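# Assemble two printed parts to match the displayed model

## Task

Join the two printed parts so they match the assembled example standing on the display stand; the stand's example is only a prop, not one of the parts. The task fails if the robot topples or finishes leaning, or if anything gets knocked over or moved outside the work area.

## Robot and tools

Robot: a two-wheeled base (drives straight and turns in place, never sideways) carrying a lifting column with two 6-joint arms, each with a parallel gripper, and a tilting head. Shoulder height S = 0.90 m + column_m. Folded, the robot is 0.73 m long, 0.62 m wide, and its front sits 0.40 m ahead of the column.

Frames: base frame has its origin on the floor under the column, between the wheels; x forward, y left, z up, metres. left_hand and right_hand are reported in it: the point where the fingers meet (tips reach 8 mm further), with quat_wxyz giving the finger direction as the hand's z axis and the opening along its y axis. base_odometry is in the frame the base had at scene start; heading in rad, left positive, from -3.142 to 3.142. It counts wheel rotation only, so slip shows up as false travel.

Tool move: one action plus optional cameras (list from cam_head_left, cam_head_right, cam_left_wrist, cam_right_wrist, nav_camera, or ["all"]) and blocking (default true: returns when everything rests; false: returns in about 0.5 s while motion continues). An action holds base, joints, or both, and optionally speeds or min_time_s.
- base: exactly one key. {"translate_m": d} is a relative straight drive from the current spot, metres, -3 to 3, forward positive. {"rotate_rad": d} is a relative turn in place, -3.2 to 3.2, left (counter-clockwise seen from above) positive.
- joints: one object for both arms, keyed by name, each value an absolute target. column_m 0 to 0.8 m; head_tilt_rad -0.61 to 1.308 (positive looks down); per arm (prefix left_ or right_): joint1 -2.879 to 2.879, joint2 0 to 3.141, joint3 0 to 3.019, joint4 -1.692 to 1.57, joint5 -1.57 to 1.57 (positive swings hand to robot's right), joint6 -2.094 to 2.094 (positive rolls clockwise viewed from behind), all in rad; gripper_m 0 (shut) to 0.093 m fingertip gap.
- speeds: caps for this action, translate_m 0.05 to 0.8 m/s, rotate_rad 0.1 to 1 rad/s (upper values are defaults).
- min_time_s: 0.1 to 8 s, the shortest duration for each arm/gripper motion.
Unknown keys make the call invalid; out-of-range values are refused. Actions cap at 15 s. A move with no action just reports state and images.

Arm geometry guide: with left_joint1 = -1.57 (or right_joint1 = 1.57) and joints 5, 6 at 0, the arm swings in a vertical plane 0.23 m beside the column. With a = j2 - 0.35, b = 1.05 + j2 - j3, c = b - j4, the hand is about 0.12 + 0.39 sin a + 0.38 cos b + 0.25 cos c m ahead and S + 0.39 cos a - 0.38 sin b - 0.25 sin c m high. Example: j2, j3, j4 = 0.92, 0.78, 0.14 gives 0.60 m ahead, 0.25 m under S. Real hands may sit up to 7 cm lower/closer (more under load); trust the reported hand position. Fingers pointing straight down carry most reliably; small printed parts are well within capacity.

Other tools: wait(seconds 0 to 10, cameras) lets time pass and returns state, ending early once running moves rest; stop(cameras) brakes all your motions; zoom_image(camera, region [x0,y0,x1,y1] pixels, at most 504x504) enlarges part of the latest image of that camera; read_manual gives licence texts only; finished_scene ends the scene permanently, and the result must hold without the robot.

Results: joint_status and base_status per motion: done, moving, off_target (rested away from target), stopped, contact_stop (column or base hit something), time_out (after up to 14 s), not_followed (a self-collision guard withheld arm targets; back out by reversing the joints moved by at least 0.05 rad), limit_stop_at_motor_heat. on_its_own lists things not commanded by this call; "held at" shows a target, not a reading. If a move or wait is refused or an unplanned stop appears, later move/wait/finished_scene calls in the same reply are skipped. Gripper reading staying 0.003 m or more above its target means it is holding something; shut on nothing reads 0 to 0.003. To release, command well above the reading. turned_by_wheels vs turned_by_imu differing by over about 4% and at least 0.05 rad means a collision or slip. base_tilt in degrees (forward, right positive). motor_effort gives wheel load in percent, peak in brackets. MOTOR HOT warns of heat; at 100 °C the arm goes limp for 30 to 60 s.

Cameras: head cameras look ahead and down by about head_tilt_rad. Wrist cameras sit behind the fingers, aimed along them and tilted 0.62 rad; with fingers pointing down and the arm forward, image-up is mostly away from the robot. nav_camera is low at the front, looking ahead.

Cautions: a blocked arm keeps pushing and heats up; ease it by sending its current joint readings as targets. Near small contacts, step about 0.05 rad per call. Column descent stops with contact_stop when a hand or load touches down, and then needs raising 0.2 m before going down again. Do not let arms press or slam into each other, swing both loaded arms fast, drop parts from height, push hard against furniture, or tip the robot. If the base stalls, back off 0.05 m first. Below column_m 0.3 arms can strike the housing; under 0.4 m height hands must be at least 0.45 m ahead.

Each tool is called after ">>>" by a JSON object that holds its "op" and its "data", one argument or row to a line.

## Session

>>> {"op": "move", "data": {
  "cameras": ["all"]
}}

Scene clock: 0.00 s.
Joint torques (N m): no reading
Heat: left arm: hottest shoulder 40 °C; right arm: hottest elbow 40 °C.
base_odometry: x=+0.000 y=+0.000 heading=+0.000
turned_by_wheels: +0.000
turned_by_imu: +0.000
base_tilt: forward=-0.7 right=-0.4
base_status: not commanded
joint_positions: column_m=+0.554 head_tilt_rad=+0.876 left_joint1_rad=-1.580 left_joint2_rad=+0.880 left_joint3_rad=+0.409 left_joint4_rad=-0.948 left_joint5_rad=+0.003 left_joint6_rad=-0.100 left_gripper_m=+0.09396 right_joint1_rad=+1.563 right_joint2_rad=+0.864 right_joint3_rad=+0.411 right_joint4_rad=-0.927 right_joint5_rad=-0.017 right_joint6_rad=-0.013 right_gripper_m=+0.09396
joint_status: not commanded
wheel_motors_off: 0
motor_effort: left_wheel=+2 right_wheel=+2
left_hand: x=+0.1464 y=+0.2220 z=+1.2511 quat_wxyz=(+0.432, +0.042, -0.901, -0.018) (m; base frame)
right_hand: x=+0.1541 y=-0.2242 z=+1.2472 quat_wxyz=(+0.415, -0.001, -0.910, -0.008) (m; base frame)
pictures: cam_head_left, cam_head_right, cam_left_wrist, cam_right_wrist, nav_camera

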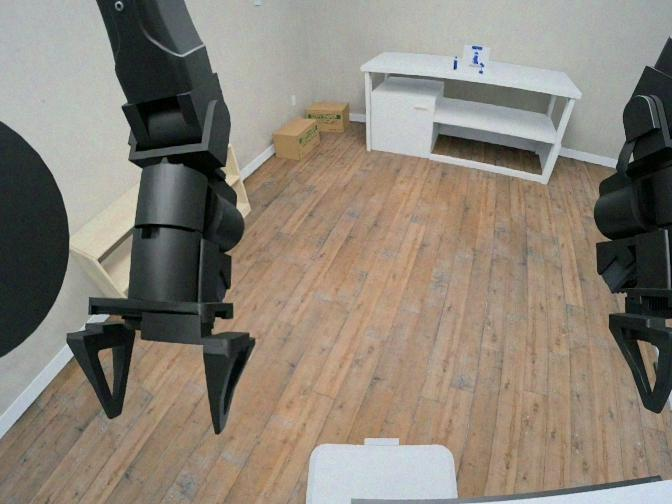

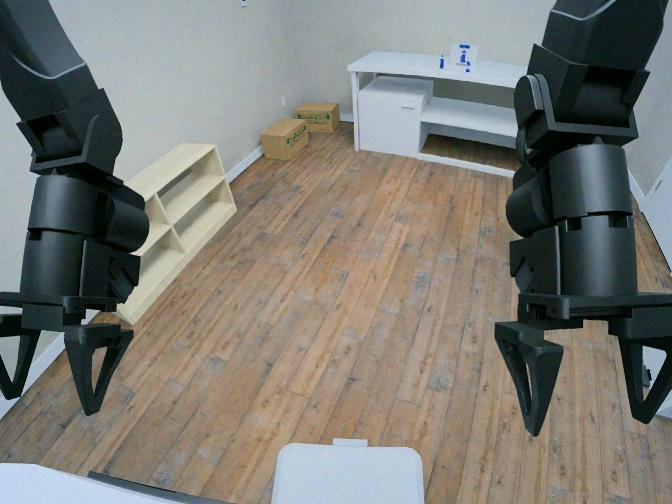

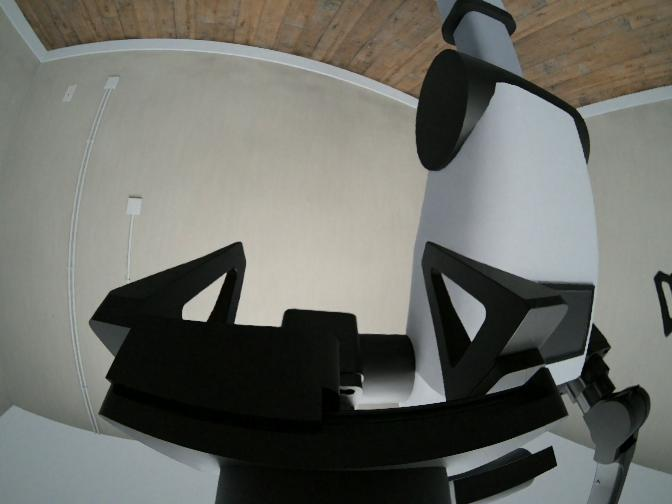

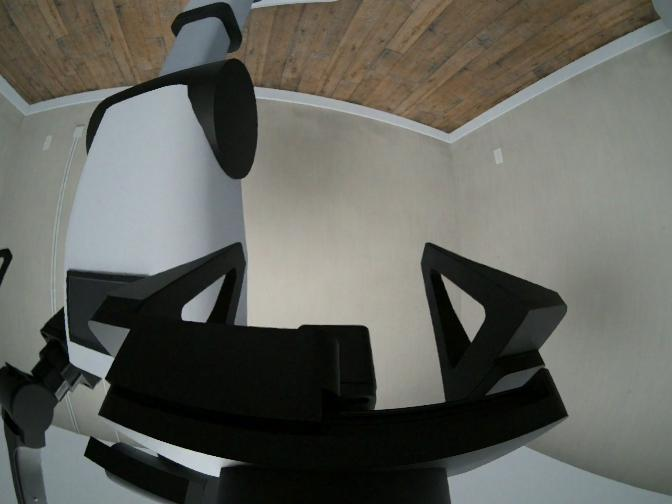

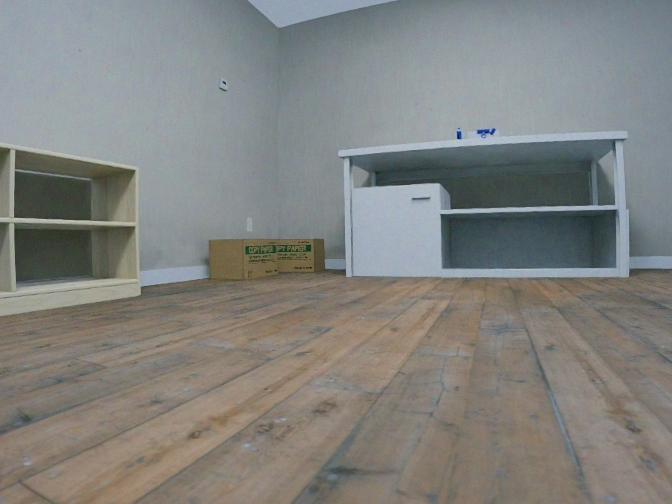

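>>> {"op": "zoom_image", "data": {
  "camera": "cam_head_left",
  "region": [430, 30, 520, 98]
}}

>>> {"op": "zoom_image", "data": {
  "camera": "nav_camera",
  "region": [330, 110, 640, 290]
}}

Scaled by 5.600 from the camera's 672x504 image, which has a finer 960x720 frame.

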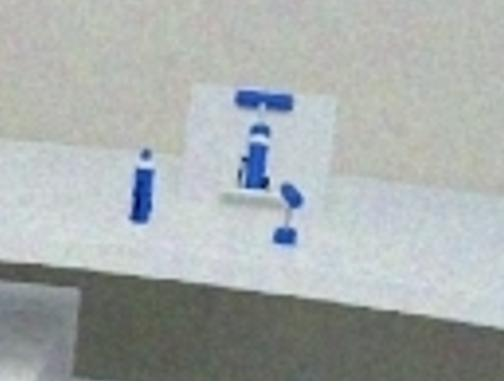

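Scaled by 1.626 from the camera's 672x504 image, which has a finer 960x720 frame.

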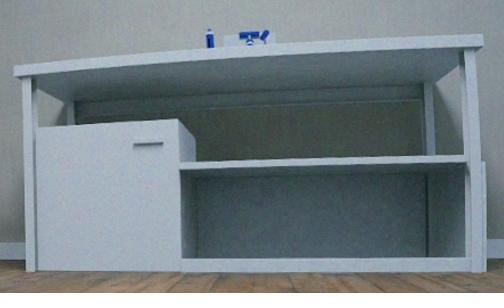

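>>> {"op": "move", "data": {
  "base": {"rotate_rad": -0.36}
}}

>>> {"op": "move", "data": {
  "base": {"translate_m": 2.4}
}}

>>> {"op": "move", "data": {
  "base": {"rotate_rad": 0.36},
  "cameras": ["all"]
}}

Scene clock: 13.80 s.
Joint torques (N m): left_arm=[-0.03 -4.78 -1.01 -1.31 0.07 -0.04] | right_arm=[-0.62 -6.01 -0.95 -0.99 -0.07 -0.01]
Heat: left arm: hottest shoulder 40 °C; right arm: hottest elbow 40 °C.
move: done
base_odometry: x=+0.000 y=+0.000 heading=-0.360
turned_by_wheels: -0.360
turned_by_imu: -0.359
base_tilt: forward=-0.7 right=-0.4
base_status: done
joint_positions: column_m=+0.554 head_tilt_rad=+0.876 left_joint1_rad=-1.580 left_joint2_rad=+0.880 left_joint3_rad=+0.409 left_joint4_rad=-0.948 left_joint5_rad=+0.003 left_joint6_rad=-0.100 left_gripper_m=+0.09396 right_joint1_rad=+1.563 right_joint2_rad=+0.864 right_joint3_rad=+0.411 right_joint4_rad=-0.927 right_joint5_rad=-0.017 right_joint6_rad=-0.013 right_gripper_m=+0.09396
joint_status: not commanded
wheel_motors_off: 0
motor_effort: left_wheel=+1(28) right_wheel=-2(41)
left_hand: x=+0.1466 y=+0.2220 z=+1.2510 quat_wxyz=(+0.432, +0.042, -0.901, -0.018) (m; base frame)
right_hand: x=+0.1541 y=-0.2242 z=+1.2472 quat_wxyz=(+0.415, -0.001, -0.910, -0.008) (m; base frame)
pictures: none

Scene clock: 18.83 s.
Joint torques (N m): left_arm=[-0.03 -4.89 -0.99 -1.33 0.08 -0.03] | right_arm=[-0.32 -5.19 -1.33 -1.01 -0.04 0]
Heat: left arm: hottest shoulder 40 °C; right arm: hottest elbow 40 °C.
move: done
base_odometry: x=+2.247 y=-0.845 heading=-0.360
turned_by_wheels: +0.000
turned_by_imu: +0.000
base_tilt: forward=-0.6 right=-0.4
base_status: done
joint_positions: column_m=+0.554 head_tilt_rad=+0.876 left_joint1_rad=-1.580 left_joint2_rad=+0.880 left_joint3_rad=+0.410 left_joint4_rad=-0.948 left_joint5_rad=+0.003 left_joint6_rad=-0.100 left_gripper_m=+0.09396 right_joint1_rad=+1.563 right_joint2_rad=+0.864 right_joint3_rad=+0.413 right_joint4_rad=-0.927 right_joint5_rad=-0.017 right_joint6_rad=-0.013 right_gripper_m=+0.09396
joint_status: not commanded
wheel_motors_off: 0
motor_effort: left_wheel=-1(43) right_wheel=+2(42)
left_hand: x=+0.1468 y=+0.2220 z=+1.2509 quat_wxyz=(+0.432, +0.042, -0.901, -0.018) (m; base frame)
right_hand: x=+0.1553 y=-0.2242 z=+1.2468 quat_wxyz=(+0.414, -0.001, -0.910, -0.008) (m; base frame)
pictures: none

Scene clock: 20.40 s.
Joint torques (N m): left_arm=[-0.03 -4.72 -1.05 -1.31 0.09 -0.02] | right_arm=[-0.91 -5.13 -1.09 -1.1 -0.02 -0.04]
Heat: left arm: hottest shoulder 40 °C; right arm: hottest elbow 40 °C.
move: done
base_odometry: x=+2.247 y=-0.845 heading=-0.001
turned_by_wheels: +0.359
turned_by_imu: +0.361
base_tilt: forward=-0.7 right=-0.4
base_status: done
joint_positions: column_m=+0.554 head_tilt_rad=+0.876 left_joint1_rad=-1.580 left_joint2_rad=+0.880 left_joint3_rad=+0.410 left_joint4_rad=-0.948 left_joint5_rad=+0.003 left_joint6_rad=-0.100 left_gripper_m=+0.09396 right_joint1_rad=+1.563 right_joint2_rad=+0.864 right_joint3_rad=+0.413 right_joint4_rad=-0.927 right_joint5_rad=-0.017 right_joint6_rad=-0.013 right_gripper_m=+0.09396
joint_status: not commanded
wheel_motors_off: 0
motor_effort: left_wheel=-3(40) right_wheel=+1(32)
left_hand: x=+0.1468 y=+0.2221 z=+1.2509 quat_wxyz=(+0.432, +0.042, -0.901, -0.018) (m; base frame)
right_hand: x=+0.1553 y=-0.2242 z=+1.2468 quat_wxyz=(+0.414, -0.001, -0.910, -0.008) (m; base frame)
pictures: cam_head_left, cam_head_right, cam_left_wrist, cam_right_wrist, nav_camera
camera_calibration:
cam_left_wrist: T_world_to_cam=[[0.0564716, -0.995833, -0.0716071, 0.301816], [-0.0550266, -0.0747169, 0.995685, -1.21706], [-0.996887, -0.0522877, -0.0590166, 0.355218], [0, 0, 0, 1]] pos_world=[0.270097, 0.228196, 1.25439]
cam_right_wrist: T_world_to_cam=[[-0.011026, -0.999583, -0.0266726, -0.189338], [-0.0866362, -0.0256189, 0.995911, -1.23016], [-0.996179, 0.0132917, -0.0863177, 0.39563], [0, 0, 0, 1]] pos_world=[0.285455, -0.226033, 1.25423]

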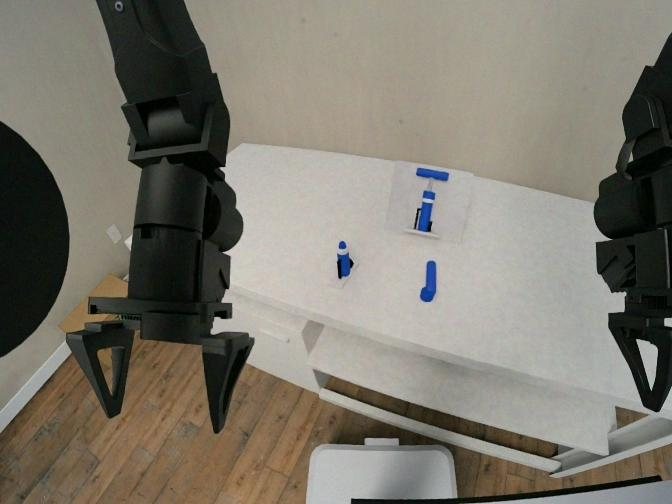

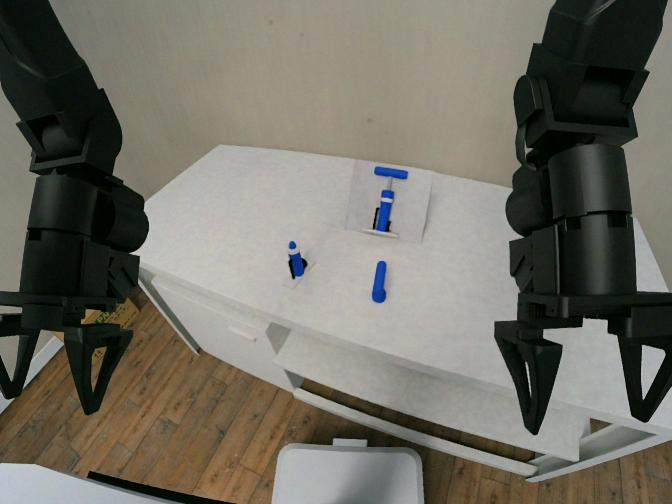

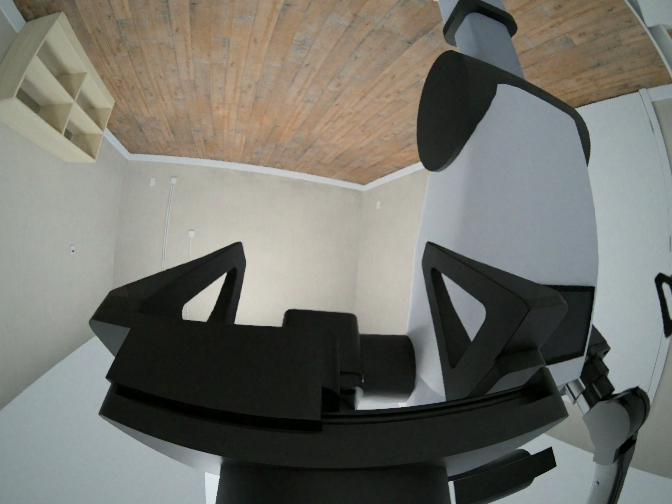

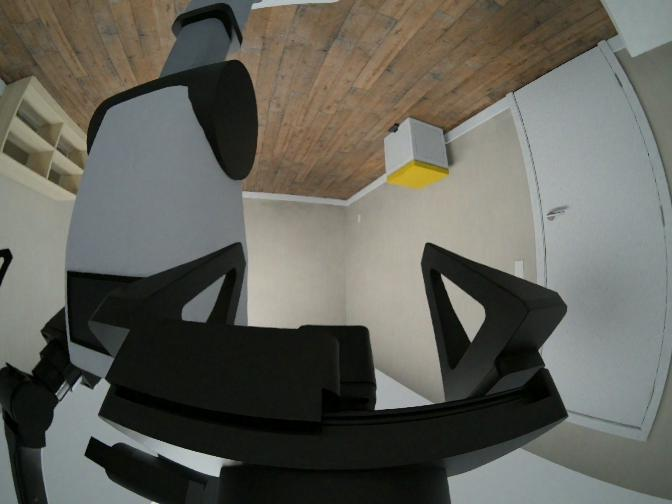

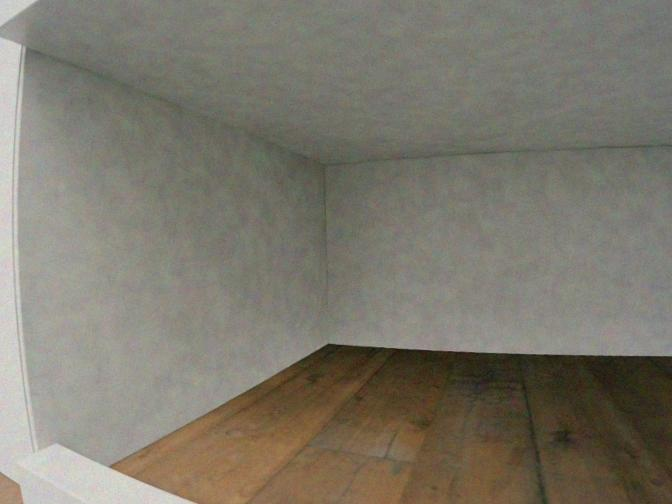

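>>> {"op": "zoom_image", "data": {
  "camera": "cam_head_left",
  "region": [300, 150, 500, 310]
}}

>>> {"op": "zoom_image", "data": {
  "camera": "cam_head_right",
  "region": [260, 150, 460, 310]
}}

>>> {"op": "zoom_image", "data": {
  "camera": "cam_head_right",
  "region": [340, 155, 420, 245]
}}

>>> {"op": "zoom_image", "data": {
  "camera": "cam_head_right",
  "region": [265, 235, 335, 300]
}}

>>> {"op": "zoom_image", "data": {
  "camera": "cam_head_right",
  "region": [350, 250, 410, 310]
}}

Scaled by 2.520 from the camera's 672x504 image, which has a finer 960x720 frame.

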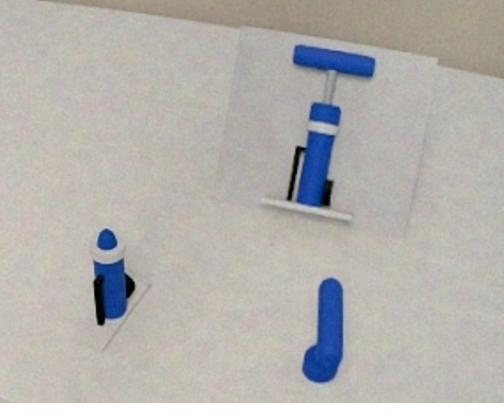

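Scaled by 2.520 from the camera's 672x504 image, which has a finer 960x720 frame.

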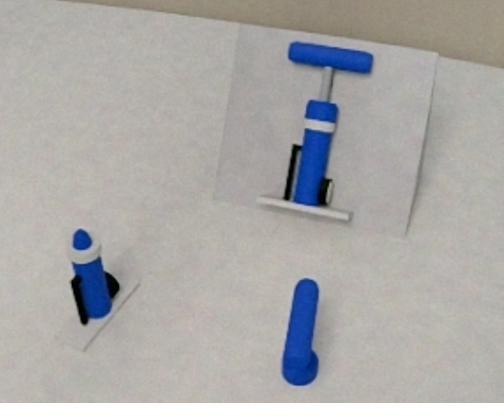

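Scaled by 5.600 from the camera's 672x504 image, which has a finer 960x720 frame.

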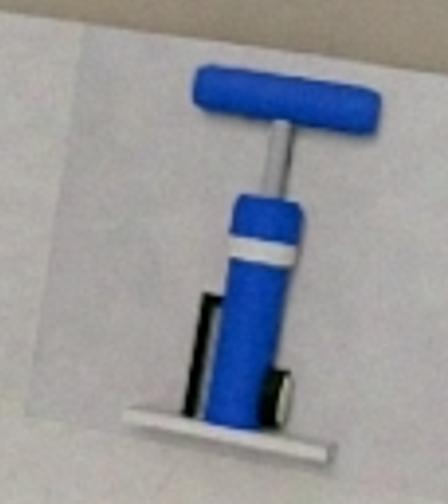

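Scaled by 7.200 from the camera's 672x504 image, which has a finer 960x720 frame.

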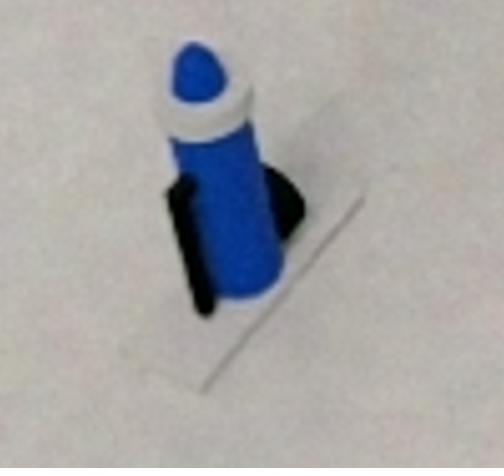

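Scaled by 8.400 from the camera's 672x504 image, which has a finer 960x720 frame.

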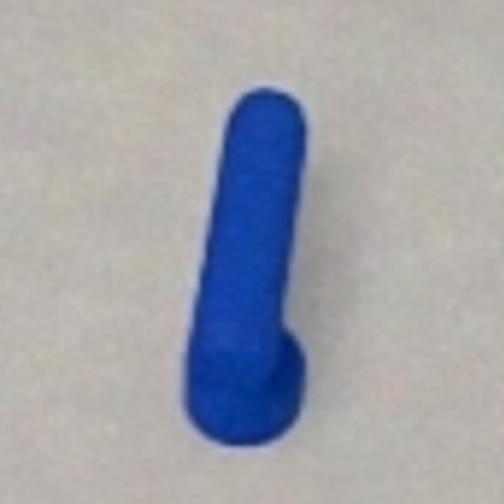

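>>> {"op": "move", "data": {
  "joints": {"column_m":0.62,"right_joint1_rad":1.89,"right_joint2_rad":1.379,"right_joint3_rad":1.087,"right_joint4_rad":-0.252,"right_joint5_rad":0.276,"right_joint6_rad":0.274,"right_gripper_m":0.06},
  "min_time_s": 3,
  "cameras": ["cam_head_left","cam_head_right","cam_right_wrist"]
}}

Scene clock: 128.80 s.
Joint torques (N m): left_arm=[-0.03 -4.66 -0.99 -1.28 0.09 -0.04] | right_arm=[3.43 -11.28 2.62 0.9 0.15 0.06]
Heat: left arm: hottest shoulder 41 °C; right arm: hottest elbow 39 °C.
move: done
base_odometry: x=+2.247 y=-0.845 heading=-0.001
turned_by_wheels: +0.000
turned_by_imu: +0.002
base_tilt: forward=-0.6 right=-0.4
base_status: not commanded
joint_positions: column_m=+0.620 head_tilt_rad=+0.876 left_joint1_rad=-1.580 left_joint2_rad=+0.880 left_joint3_rad=+0.410 left_joint4_rad=-0.948 left_joint5_rad=+0.003 left_joint6_rad=-0.100 left_gripper_m=+0.09396 right_joint1_rad=+1.869 right_joint2_rad=+1.368 right_joint3_rad=+1.070 right_joint4_rad=-0.263 right_joint5_rad=+0.273 right_joint6_rad=+0.265 right_gripper_m=+0.06007
joint_status: all done
wheel_motors_off: 0
motor_effort: left_wheel=-4(6) right_wheel=+5(6)
left_hand: x=+0.1468 y=+0.2221 z=+1.3169 quat_wxyz=(+0.432, +0.042, -0.901, -0.018) (m; base frame)
right_hand: x=+0.5228 y=-0.0991 z=+1.1195 quat_wxyz=(+0.006, -0.054, -0.998, +0.009) (m; base frame)
pictures: cam_head_left, cam_head_right, cam_right_wrist
camera_calibration:
cam_head_left: T_world_to_cam=[[0.0610455, -0.995042, -0.0785108, 0.181746], [-0.708505, 0.0122068, -0.7056, 1.15564], [0.703061, 0.098699, -0.704247, 1.03004], [0, 0, 0, 1]] pos_world=[0.0834945, 0.0650745, 1.55509]
cam_head_right: T_world_to_cam=[[0.0593208, -0.995259, -0.0770777, 0.0596792], [-0.708279, 0.0124465, -0.705822, 1.15619], [0.703435, 0.0964625, -0.704183, 1.02983], [0, 0, 0, 1]] pos_world=[0.0909474, -0.0543341, 1.54585]
cam_right_wrist: T_world_to_cam=[[-0.100299, -0.994916, 0.0090625, -0.0564822], [-0.796104, 0.0857131, 0.599059, -0.242095], [-0.59679, 0.0528702, -0.800654, 1.34393], [0, 0, 0, 1]] pos_world=[0.603646, -0.106498, 1.22156]

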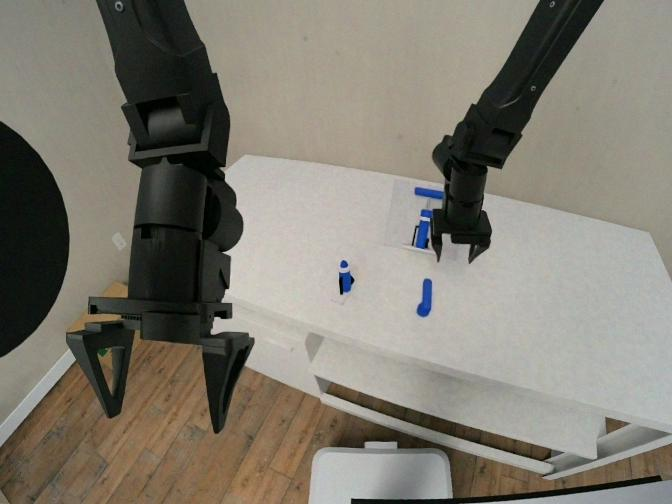

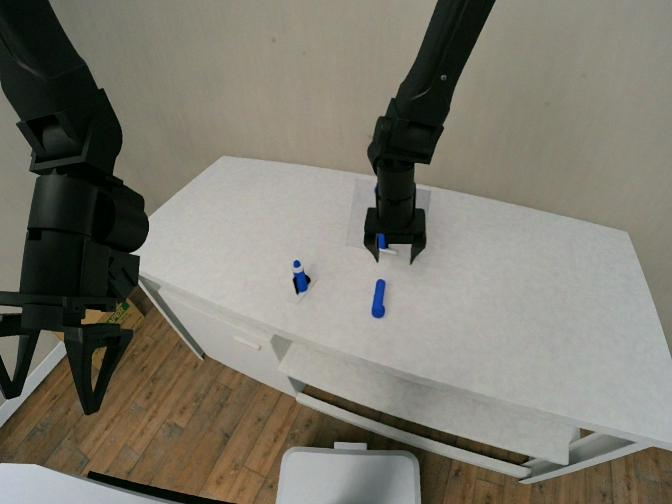

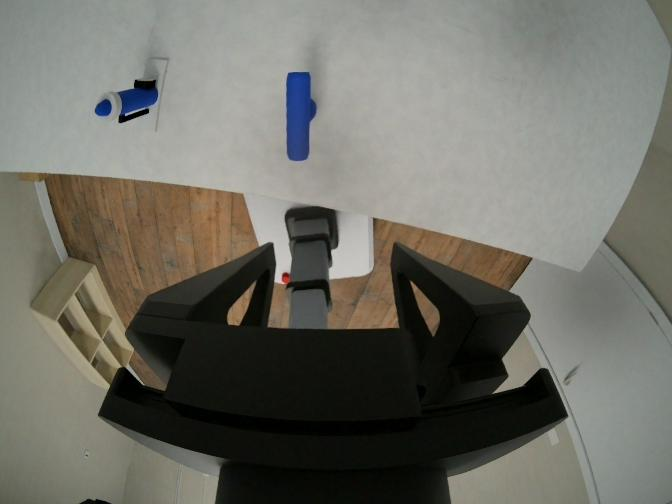

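>>> {"op": "zoom_image", "data": {
  "camera": "cam_head_right",
  "region": [340, 265, 420, 325]
}}

>>> {"op": "zoom_image", "data": {
  "camera": "cam_head_left",
  "region": [390, 265, 470, 325]
}}

>>> {"op": "zoom_image", "data": {
  "camera": "cam_right_wrist",
  "region": [80, 40, 340, 200]
}}

Scaled by 6.300 from the camera's 672x504 image, which has a finer 960x720 frame.

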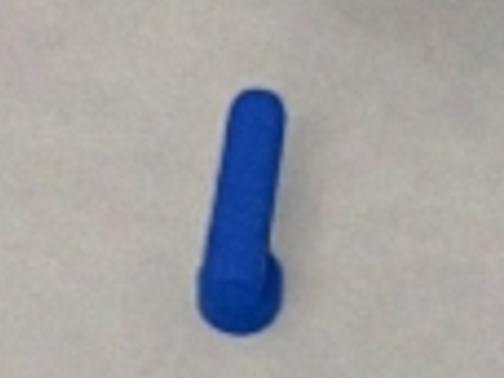

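Scaled by 6.300 from the camera's 672x504 image, which has a finer 960x720 frame.

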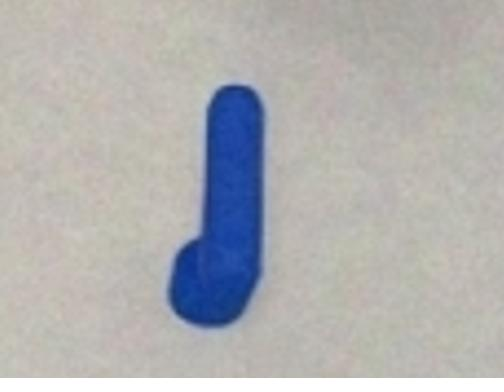

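Scaled by 1.938 from the camera's 672x504 image, which has a finer 960x720 frame.

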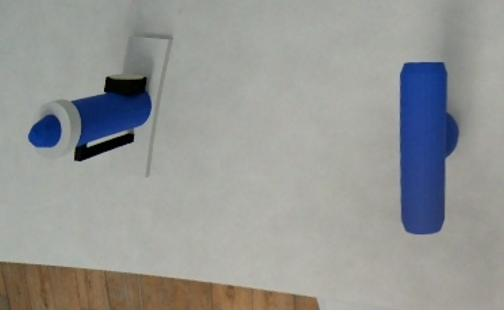

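>>> {"op": "move", "data": {
  "joints": {"column_m":0.5,"right_joint1_rad":1.94,"right_joint2_rad":1.43,"right_joint3_rad":1.244,"right_joint4_rad":-0.364,"right_joint5_rad":0.31,"right_joint6_rad":0.31,"right_gripper_m":0.06},
  "min_time_s": 2,
  "cameras": ["cam_head_left","cam_head_right","cam_right_wrist"]
}}

>>> {"op": "zoom_image", "data": {
  "camera": "cam_head_right",
  "region": [330, 200, 430, 320]
}}

>>> {"op": "zoom_image", "data": {
  "camera": "cam_head_left",
  "region": [380, 200, 480, 320]
}}

Scene clock: 166.43 s.
Joint torques (N m): left_arm=[-0.09 -4.72 -1.01 -1.29 0.09 -0.03] | right_arm=[3.55 -13.39 3.88 0.2 0.12 0.06]
Heat: left arm: hottest shoulder 40 °C; right arm: hottest elbow 40 °C.
move: done
base_odometry: x=+2.247 y=-0.845 heading=-0.001
turned_by_wheels: +0.000
turned_by_imu: +0.002
base_tilt: forward=-0.6 right=-0.3
base_status: not commanded
joint_positions: column_m=+0.500 head_tilt_rad=+0.876 left_joint1_rad=-1.580 left_joint2_rad=+0.880 left_joint3_rad=+0.410 left_joint4_rad=-0.948 left_joint5_rad=+0.003 left_joint6_rad=-0.100 left_gripper_m=+0.09396 right_joint1_rad=+1.918 right_joint2_rad=+1.423 right_joint3_rad=+1.223 right_joint4_rad=-0.355 right_joint5_rad=+0.307 right_joint6_rad=+0.300 right_gripper_m=+0.06007
joint_status: all done
wheel_motors_off: 0
motor_effort: left_wheel=-6(7) right_wheel=+3(6)
left_hand: x=+0.1468 y=+0.2221 z=+1.1970 quat_wxyz=(+0.432, +0.042, -0.901, -0.018) (m; base frame)
right_hand: x=+0.5670 y=-0.0669 z=+0.9985 quat_wxyz=(+0.001, -0.060, -0.998, +0.004) (m; base frame)
pictures: cam_head_left, cam_head_right, cam_right_wrist
camera_calibration:
cam_head_left: T_world_to_cam=[[0.0610455, -0.995042, -0.0785108, 0.172333], [-0.708505, 0.0122068, -0.7056, 1.07103], [0.703061, 0.098699, -0.704247, 0.945605], [0, 0, 0, 1]] pos_world=[0.0834945, 0.0650745, 1.43519]
cam_head_right: T_world_to_cam=[[0.0593208, -0.995259, -0.0770777, 0.0504376], [-0.708279, 0.0124465, -0.705822, 1.07156], [0.703435, 0.0964625, -0.704183, 0.945398], [0, 0, 0, 1]] pos_world=[0.0909474, -0.0543341, 1.42595]
cam_right_wrist: T_world_to_cam=[[-0.112531, -0.993647, -0.00135433, -0.00143865], [-0.80149, 0.089963, 0.591202, -0.126056], [-0.587325, 0.0676138, -0.806522, 1.2732], [0, 0, 0, 1]] pos_world=[0.646589, -0.0761753, 1.10139]

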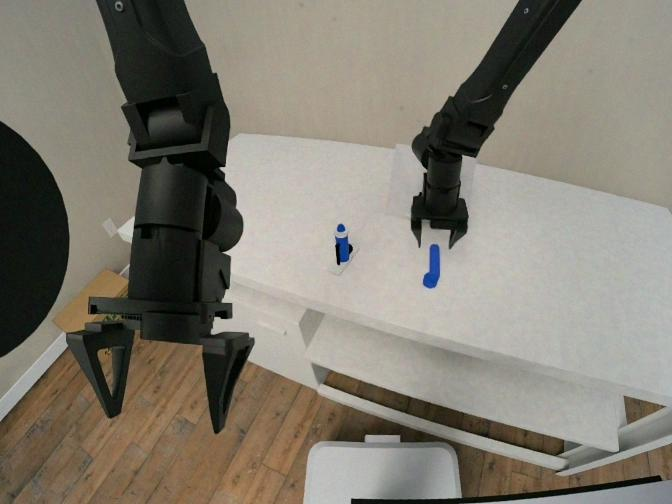

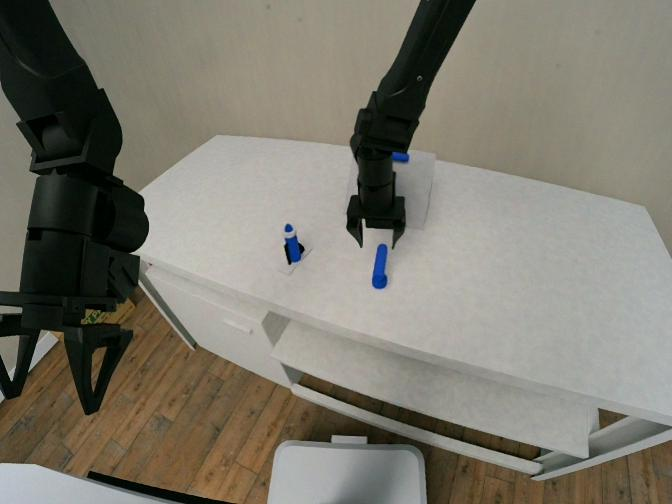

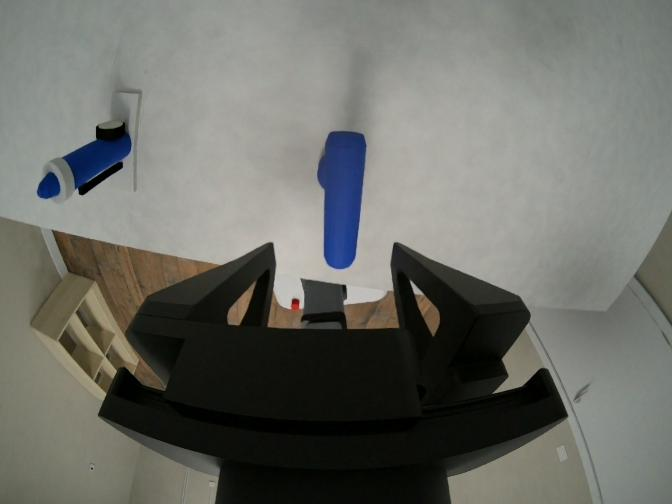

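Scaled by 4.200 from the camera's 672x504 image, which has a finer 960x720 frame.

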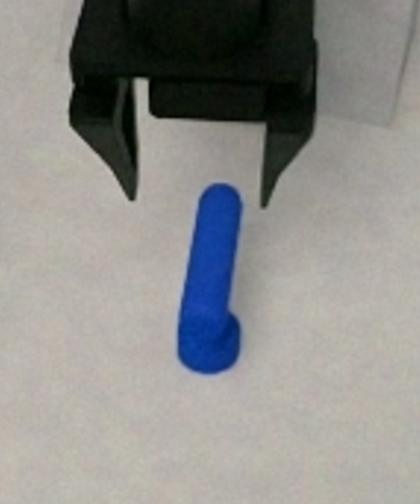

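Scaled by 4.200 from the camera's 672x504 image, which has a finer 960x720 frame.

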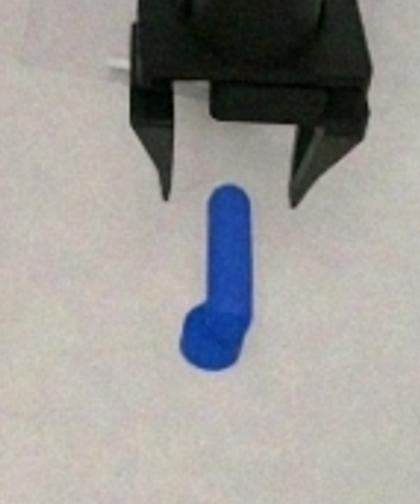

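>>> {"op": "move", "data": {
  "joints": {"column_m":0.432,"right_joint5_rad":0.348},
  "cameras": ["cam_head_left","cam_head_right","cam_right_wrist"]
}}

>>> {"op": "zoom_image", "data": {
  "camera": "cam_head_right",
  "region": [330, 170, 430, 290]
}}

>>> {"op": "zoom_image", "data": {
  "camera": "cam_head_left",
  "region": [380, 170, 480, 290]
}}

Scene clock: 180.87 s.
Joint torques (N m): left_arm=[-0.03 -4.72 -0.94 -1.33 0.08 -0.03] | right_arm=[4.48 -12.98 3.66 0.14 0.16 0.06]
Heat: left arm: hottest shoulder 40 °C; right arm: hottest shoulder 40 °C.
move: done
base_odometry: x=+2.247 y=-0.845 heading=-0.001
turned_by_wheels: +0.000
turned_by_imu: +0.001
base_tilt: forward=-0.7 right=-0.4
base_status: not commanded
joint_positions: column_m=+0.432 head_tilt_rad=+0.876 left_joint1_rad=-1.580 left_joint2_rad=+0.880 left_joint3_rad=+0.410 left_joint4_rad=-0.948 left_joint5_rad=+0.003 left_joint6_rad=-0.100 left_gripper_m=+0.09396 right_joint1_rad=+1.919 right_joint2_rad=+1.424 right_joint3_rad=+1.223 right_joint4_rad=-0.355 right_joint5_rad=+0.345 right_joint6_rad=+0.300 right_gripper_m=+0.06007
joint_status: all done
wheel_motors_off: 0
motor_effort: left_wheel=-7(8) right_wheel=+4(7)
left_hand: x=+0.1468 y=+0.2221 z=+1.1290 quat_wxyz=(+0.432, +0.042, -0.901, -0.018) (m; base frame)
right_hand: x=+0.5679 y=-0.0728 z=+0.9307 quat_wxyz=(-0.003, -0.060, -0.998, +0.023) (m; base frame)
pictures: cam_head_left, cam_head_right, cam_right_wrist
camera_calibration:
cam_head_left: T_world_to_cam=[[0.0610455, -0.995042, -0.0785108, 0.166994], [-0.708505, 0.0122068, -0.7056, 1.02305], [0.703061, 0.098699, -0.704247, 0.897716], [0, 0, 0, 1]] pos_world=[0.0834945, 0.0650745, 1.36719]
cam_head_right: T_world_to_cam=[[0.0593208, -0.995259, -0.0770777, 0.0451963], [-0.708279, 0.0124465, -0.705822, 1.02357], [0.703435, 0.0964625, -0.704183, 0.897513], [0, 0, 0, 1]] pos_world=[0.0909474, -0.0543341, 1.35795]
cam_right_wrist: T_world_to_cam=[[-0.111699, -0.993138, 0.034638, -0.0412679], [-0.805434, 0.110894, 0.582218, -0.072538], [-0.582065, 0.0371345, -0.812294, 1.21962], [0, 0, 0, 1]] pos_world=[0.646865, -0.0782308, 1.03436]

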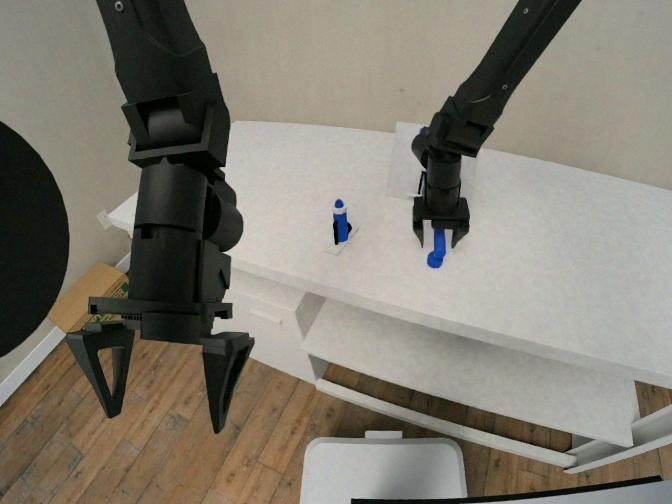

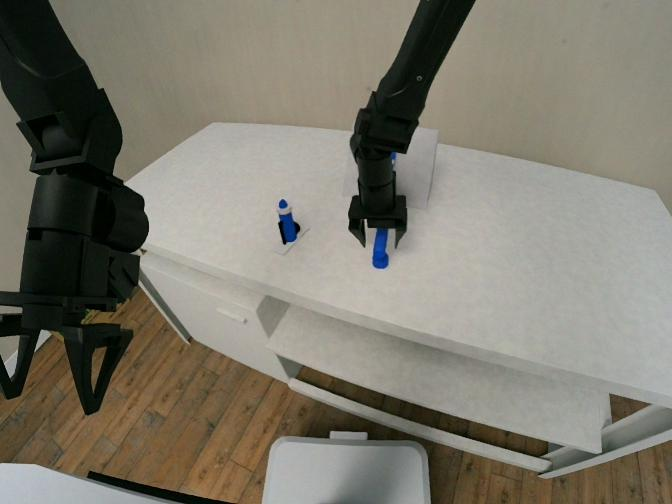

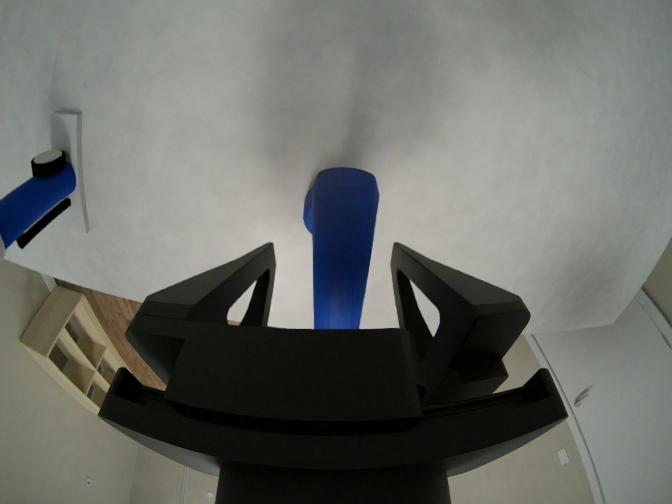

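Scaled by 4.200 from the camera's 672x504 image, which has a finer 960x720 frame.

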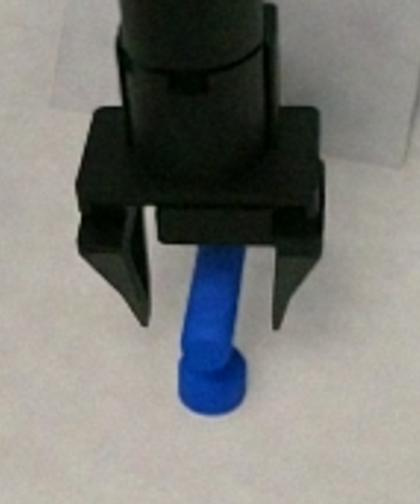

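Scaled by 4.200 from the camera's 672x504 image, which has a finer 960x720 frame.

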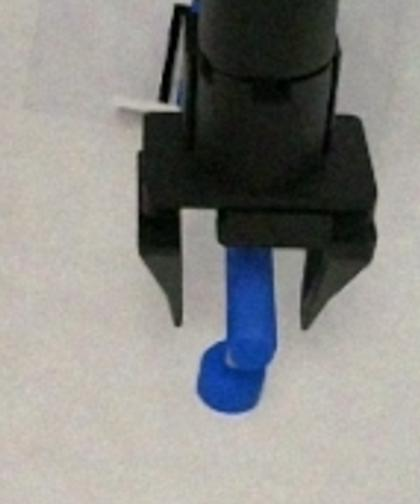

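>>> {"op": "move", "data": {
  "joints": {"column_m":0.424}
}}

>>> {"op": "move", "data": {
  "joints": {"right_gripper_m":0.012},
  "min_time_s": 3,
  "cameras": ["cam_head_left","cam_head_right","cam_right_wrist"]
}}

>>> {"op": "zoom_image", "data": {
  "camera": "cam_head_right",
  "region": [330, 170, 430, 290]
}}

Scene clock: 187.90 s.
Joint torques (N m): left_arm=[-0.09 -4.72 -0.96 -1.28 0.1 -0.03] | right_arm=[4.31 -13.45 4 0.44 0.15 0.07]
Heat: left arm: hottest shoulder 40 °C; right arm: hottest elbow 41 °C.
move: done
base_odometry: x=+2.247 y=-0.845 heading=-0.001
turned_by_wheels: +0.000
turned_by_imu: +0.001
base_tilt: forward=-0.6 right=-0.3
base_status: not commanded
joint_positions: column_m=+0.424 head_tilt_rad=+0.876 left_joint1_rad=-1.580 left_joint2_rad=+0.880 left_joint3_rad=+0.410 left_joint4_rad=-0.948 left_joint5_rad=+0.003 left_joint6_rad=-0.100 left_gripper_m=+0.09396 right_joint1_rad=+1.919 right_joint2_rad=+1.424 right_joint3_rad=+1.223 right_joint4_rad=-0.355 right_joint5_rad=+0.345 right_joint6_rad=+0.300 right_gripper_m=+0.06007
joint_status: all done
wheel_motors_off: 0
motor_effort: left_wheel=-6(8) right_wheel=+4(6)
left_hand: x=+0.1468 y=+0.2221 z=+1.1210 quat_wxyz=(+0.432, +0.042, -0.901, -0.018) (m; base frame)
right_hand: x=+0.5678 y=-0.0727 z=+0.9225 quat_wxyz=(-0.003, -0.060, -0.998, +0.023) (m; base frame)
pictures: none

Scene clock: 191.20 s.
Joint torques (N m): left_arm=[-0.21 -4.84 -1.03 -1.32 0.09 -0.03] | right_arm=[3.43 -13.51 3.86 0.29 0.07 0.1]
Heat: left arm: hottest shoulder 40 °C; right arm: hottest elbow 41 °C.
move: off_target
base_odometry: x=+2.247 y=-0.845 heading=-0.001
turned_by_wheels: +0.000
turned_by_imu: +0.001
base_tilt: forward=-0.7 right=-0.4
base_status: not commanded
joint_positions: column_m=+0.424 head_tilt_rad=+0.876 left_joint1_rad=-1.580 left_joint2_rad=+0.880 left_joint3_rad=+0.410 left_joint4_rad=-0.948 left_joint5_rad=+0.003 left_joint6_rad=-0.100 left_gripper_m=+0.09396 right_joint1_rad=+1.919 right_joint2_rad=+1.424 right_joint3_rad=+1.223 right_joint4_rad=-0.355 right_joint5_rad=+0.346 right_joint6_rad=+0.300 right_gripper_m=+0.02087
joint_status: right_gripper_m off_target (ended at +0.02090, target +0.01200)
wheel_motors_off: 0
motor_effort: left_wheel=-7(8) right_wheel=+5(7)
left_hand: x=+0.1468 y=+0.2221 z=+1.1210 quat_wxyz=(+0.432, +0.042, -0.901, -0.018) (m; base frame)
right_hand: x=+0.5678 y=-0.0728 z=+0.9225 quat_wxyz=(-0.003, -0.060, -0.998, +0.023) (m; base frame)
pictures: cam_head_left, cam_head_right, cam_right_wrist
camera_calibration:
cam_head_left: T_world_to_cam=[[0.0610455, -0.995042, -0.0785108, 0.166366], [-0.708505, 0.0122068, -0.7056, 1.01741], [0.703061, 0.098699, -0.704247, 0.892082], [0, 0, 0, 1]] pos_world=[0.0834945, 0.0650745, 1.35919]
cam_head_right: T_world_to_cam=[[0.0593208, -0.995259, -0.0770777, 0.0445797], [-0.708279, 0.0124465, -0.705822, 1.01792], [0.703435, 0.0964625, -0.704183, 0.89188], [0, 0, 0, 1]] pos_world=[0.0909474, -0.0543341, 1.34995]
cam_right_wrist: T_world_to_cam=[[-0.111622, -0.99313, 0.0351191, -0.0415359], [-0.805227, 0.1111, 0.582465, -0.0682137], [-0.582365, 0.0367368, -0.812097, 1.21287], [0, 0, 0, 1]] pos_world=[0.646767, -0.0782289, 1.02615]

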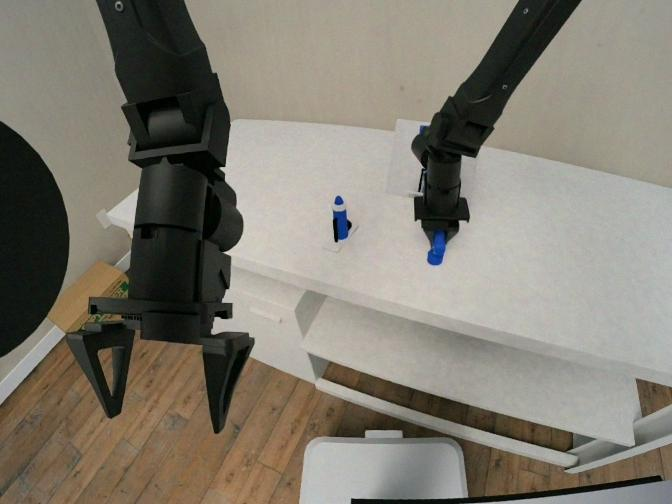

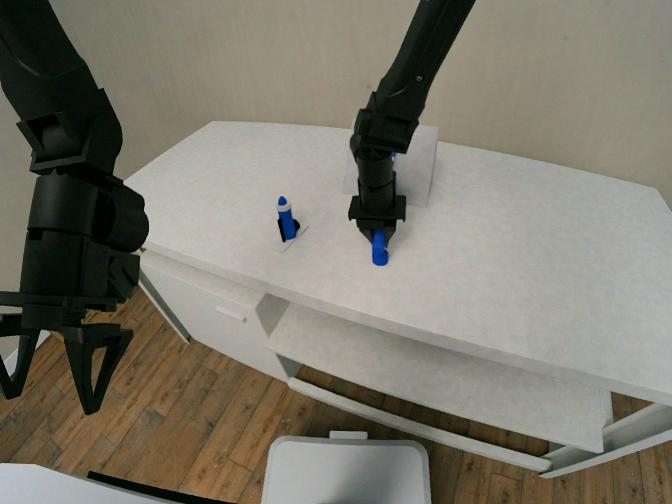

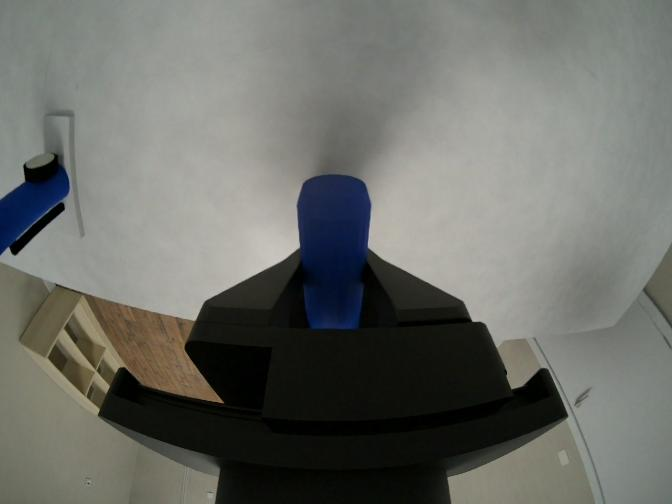

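Scaled by 4.200 from the camera's 672x504 image, which has a finer 960x720 frame.

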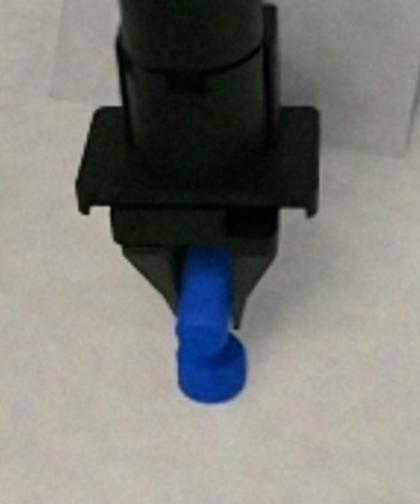

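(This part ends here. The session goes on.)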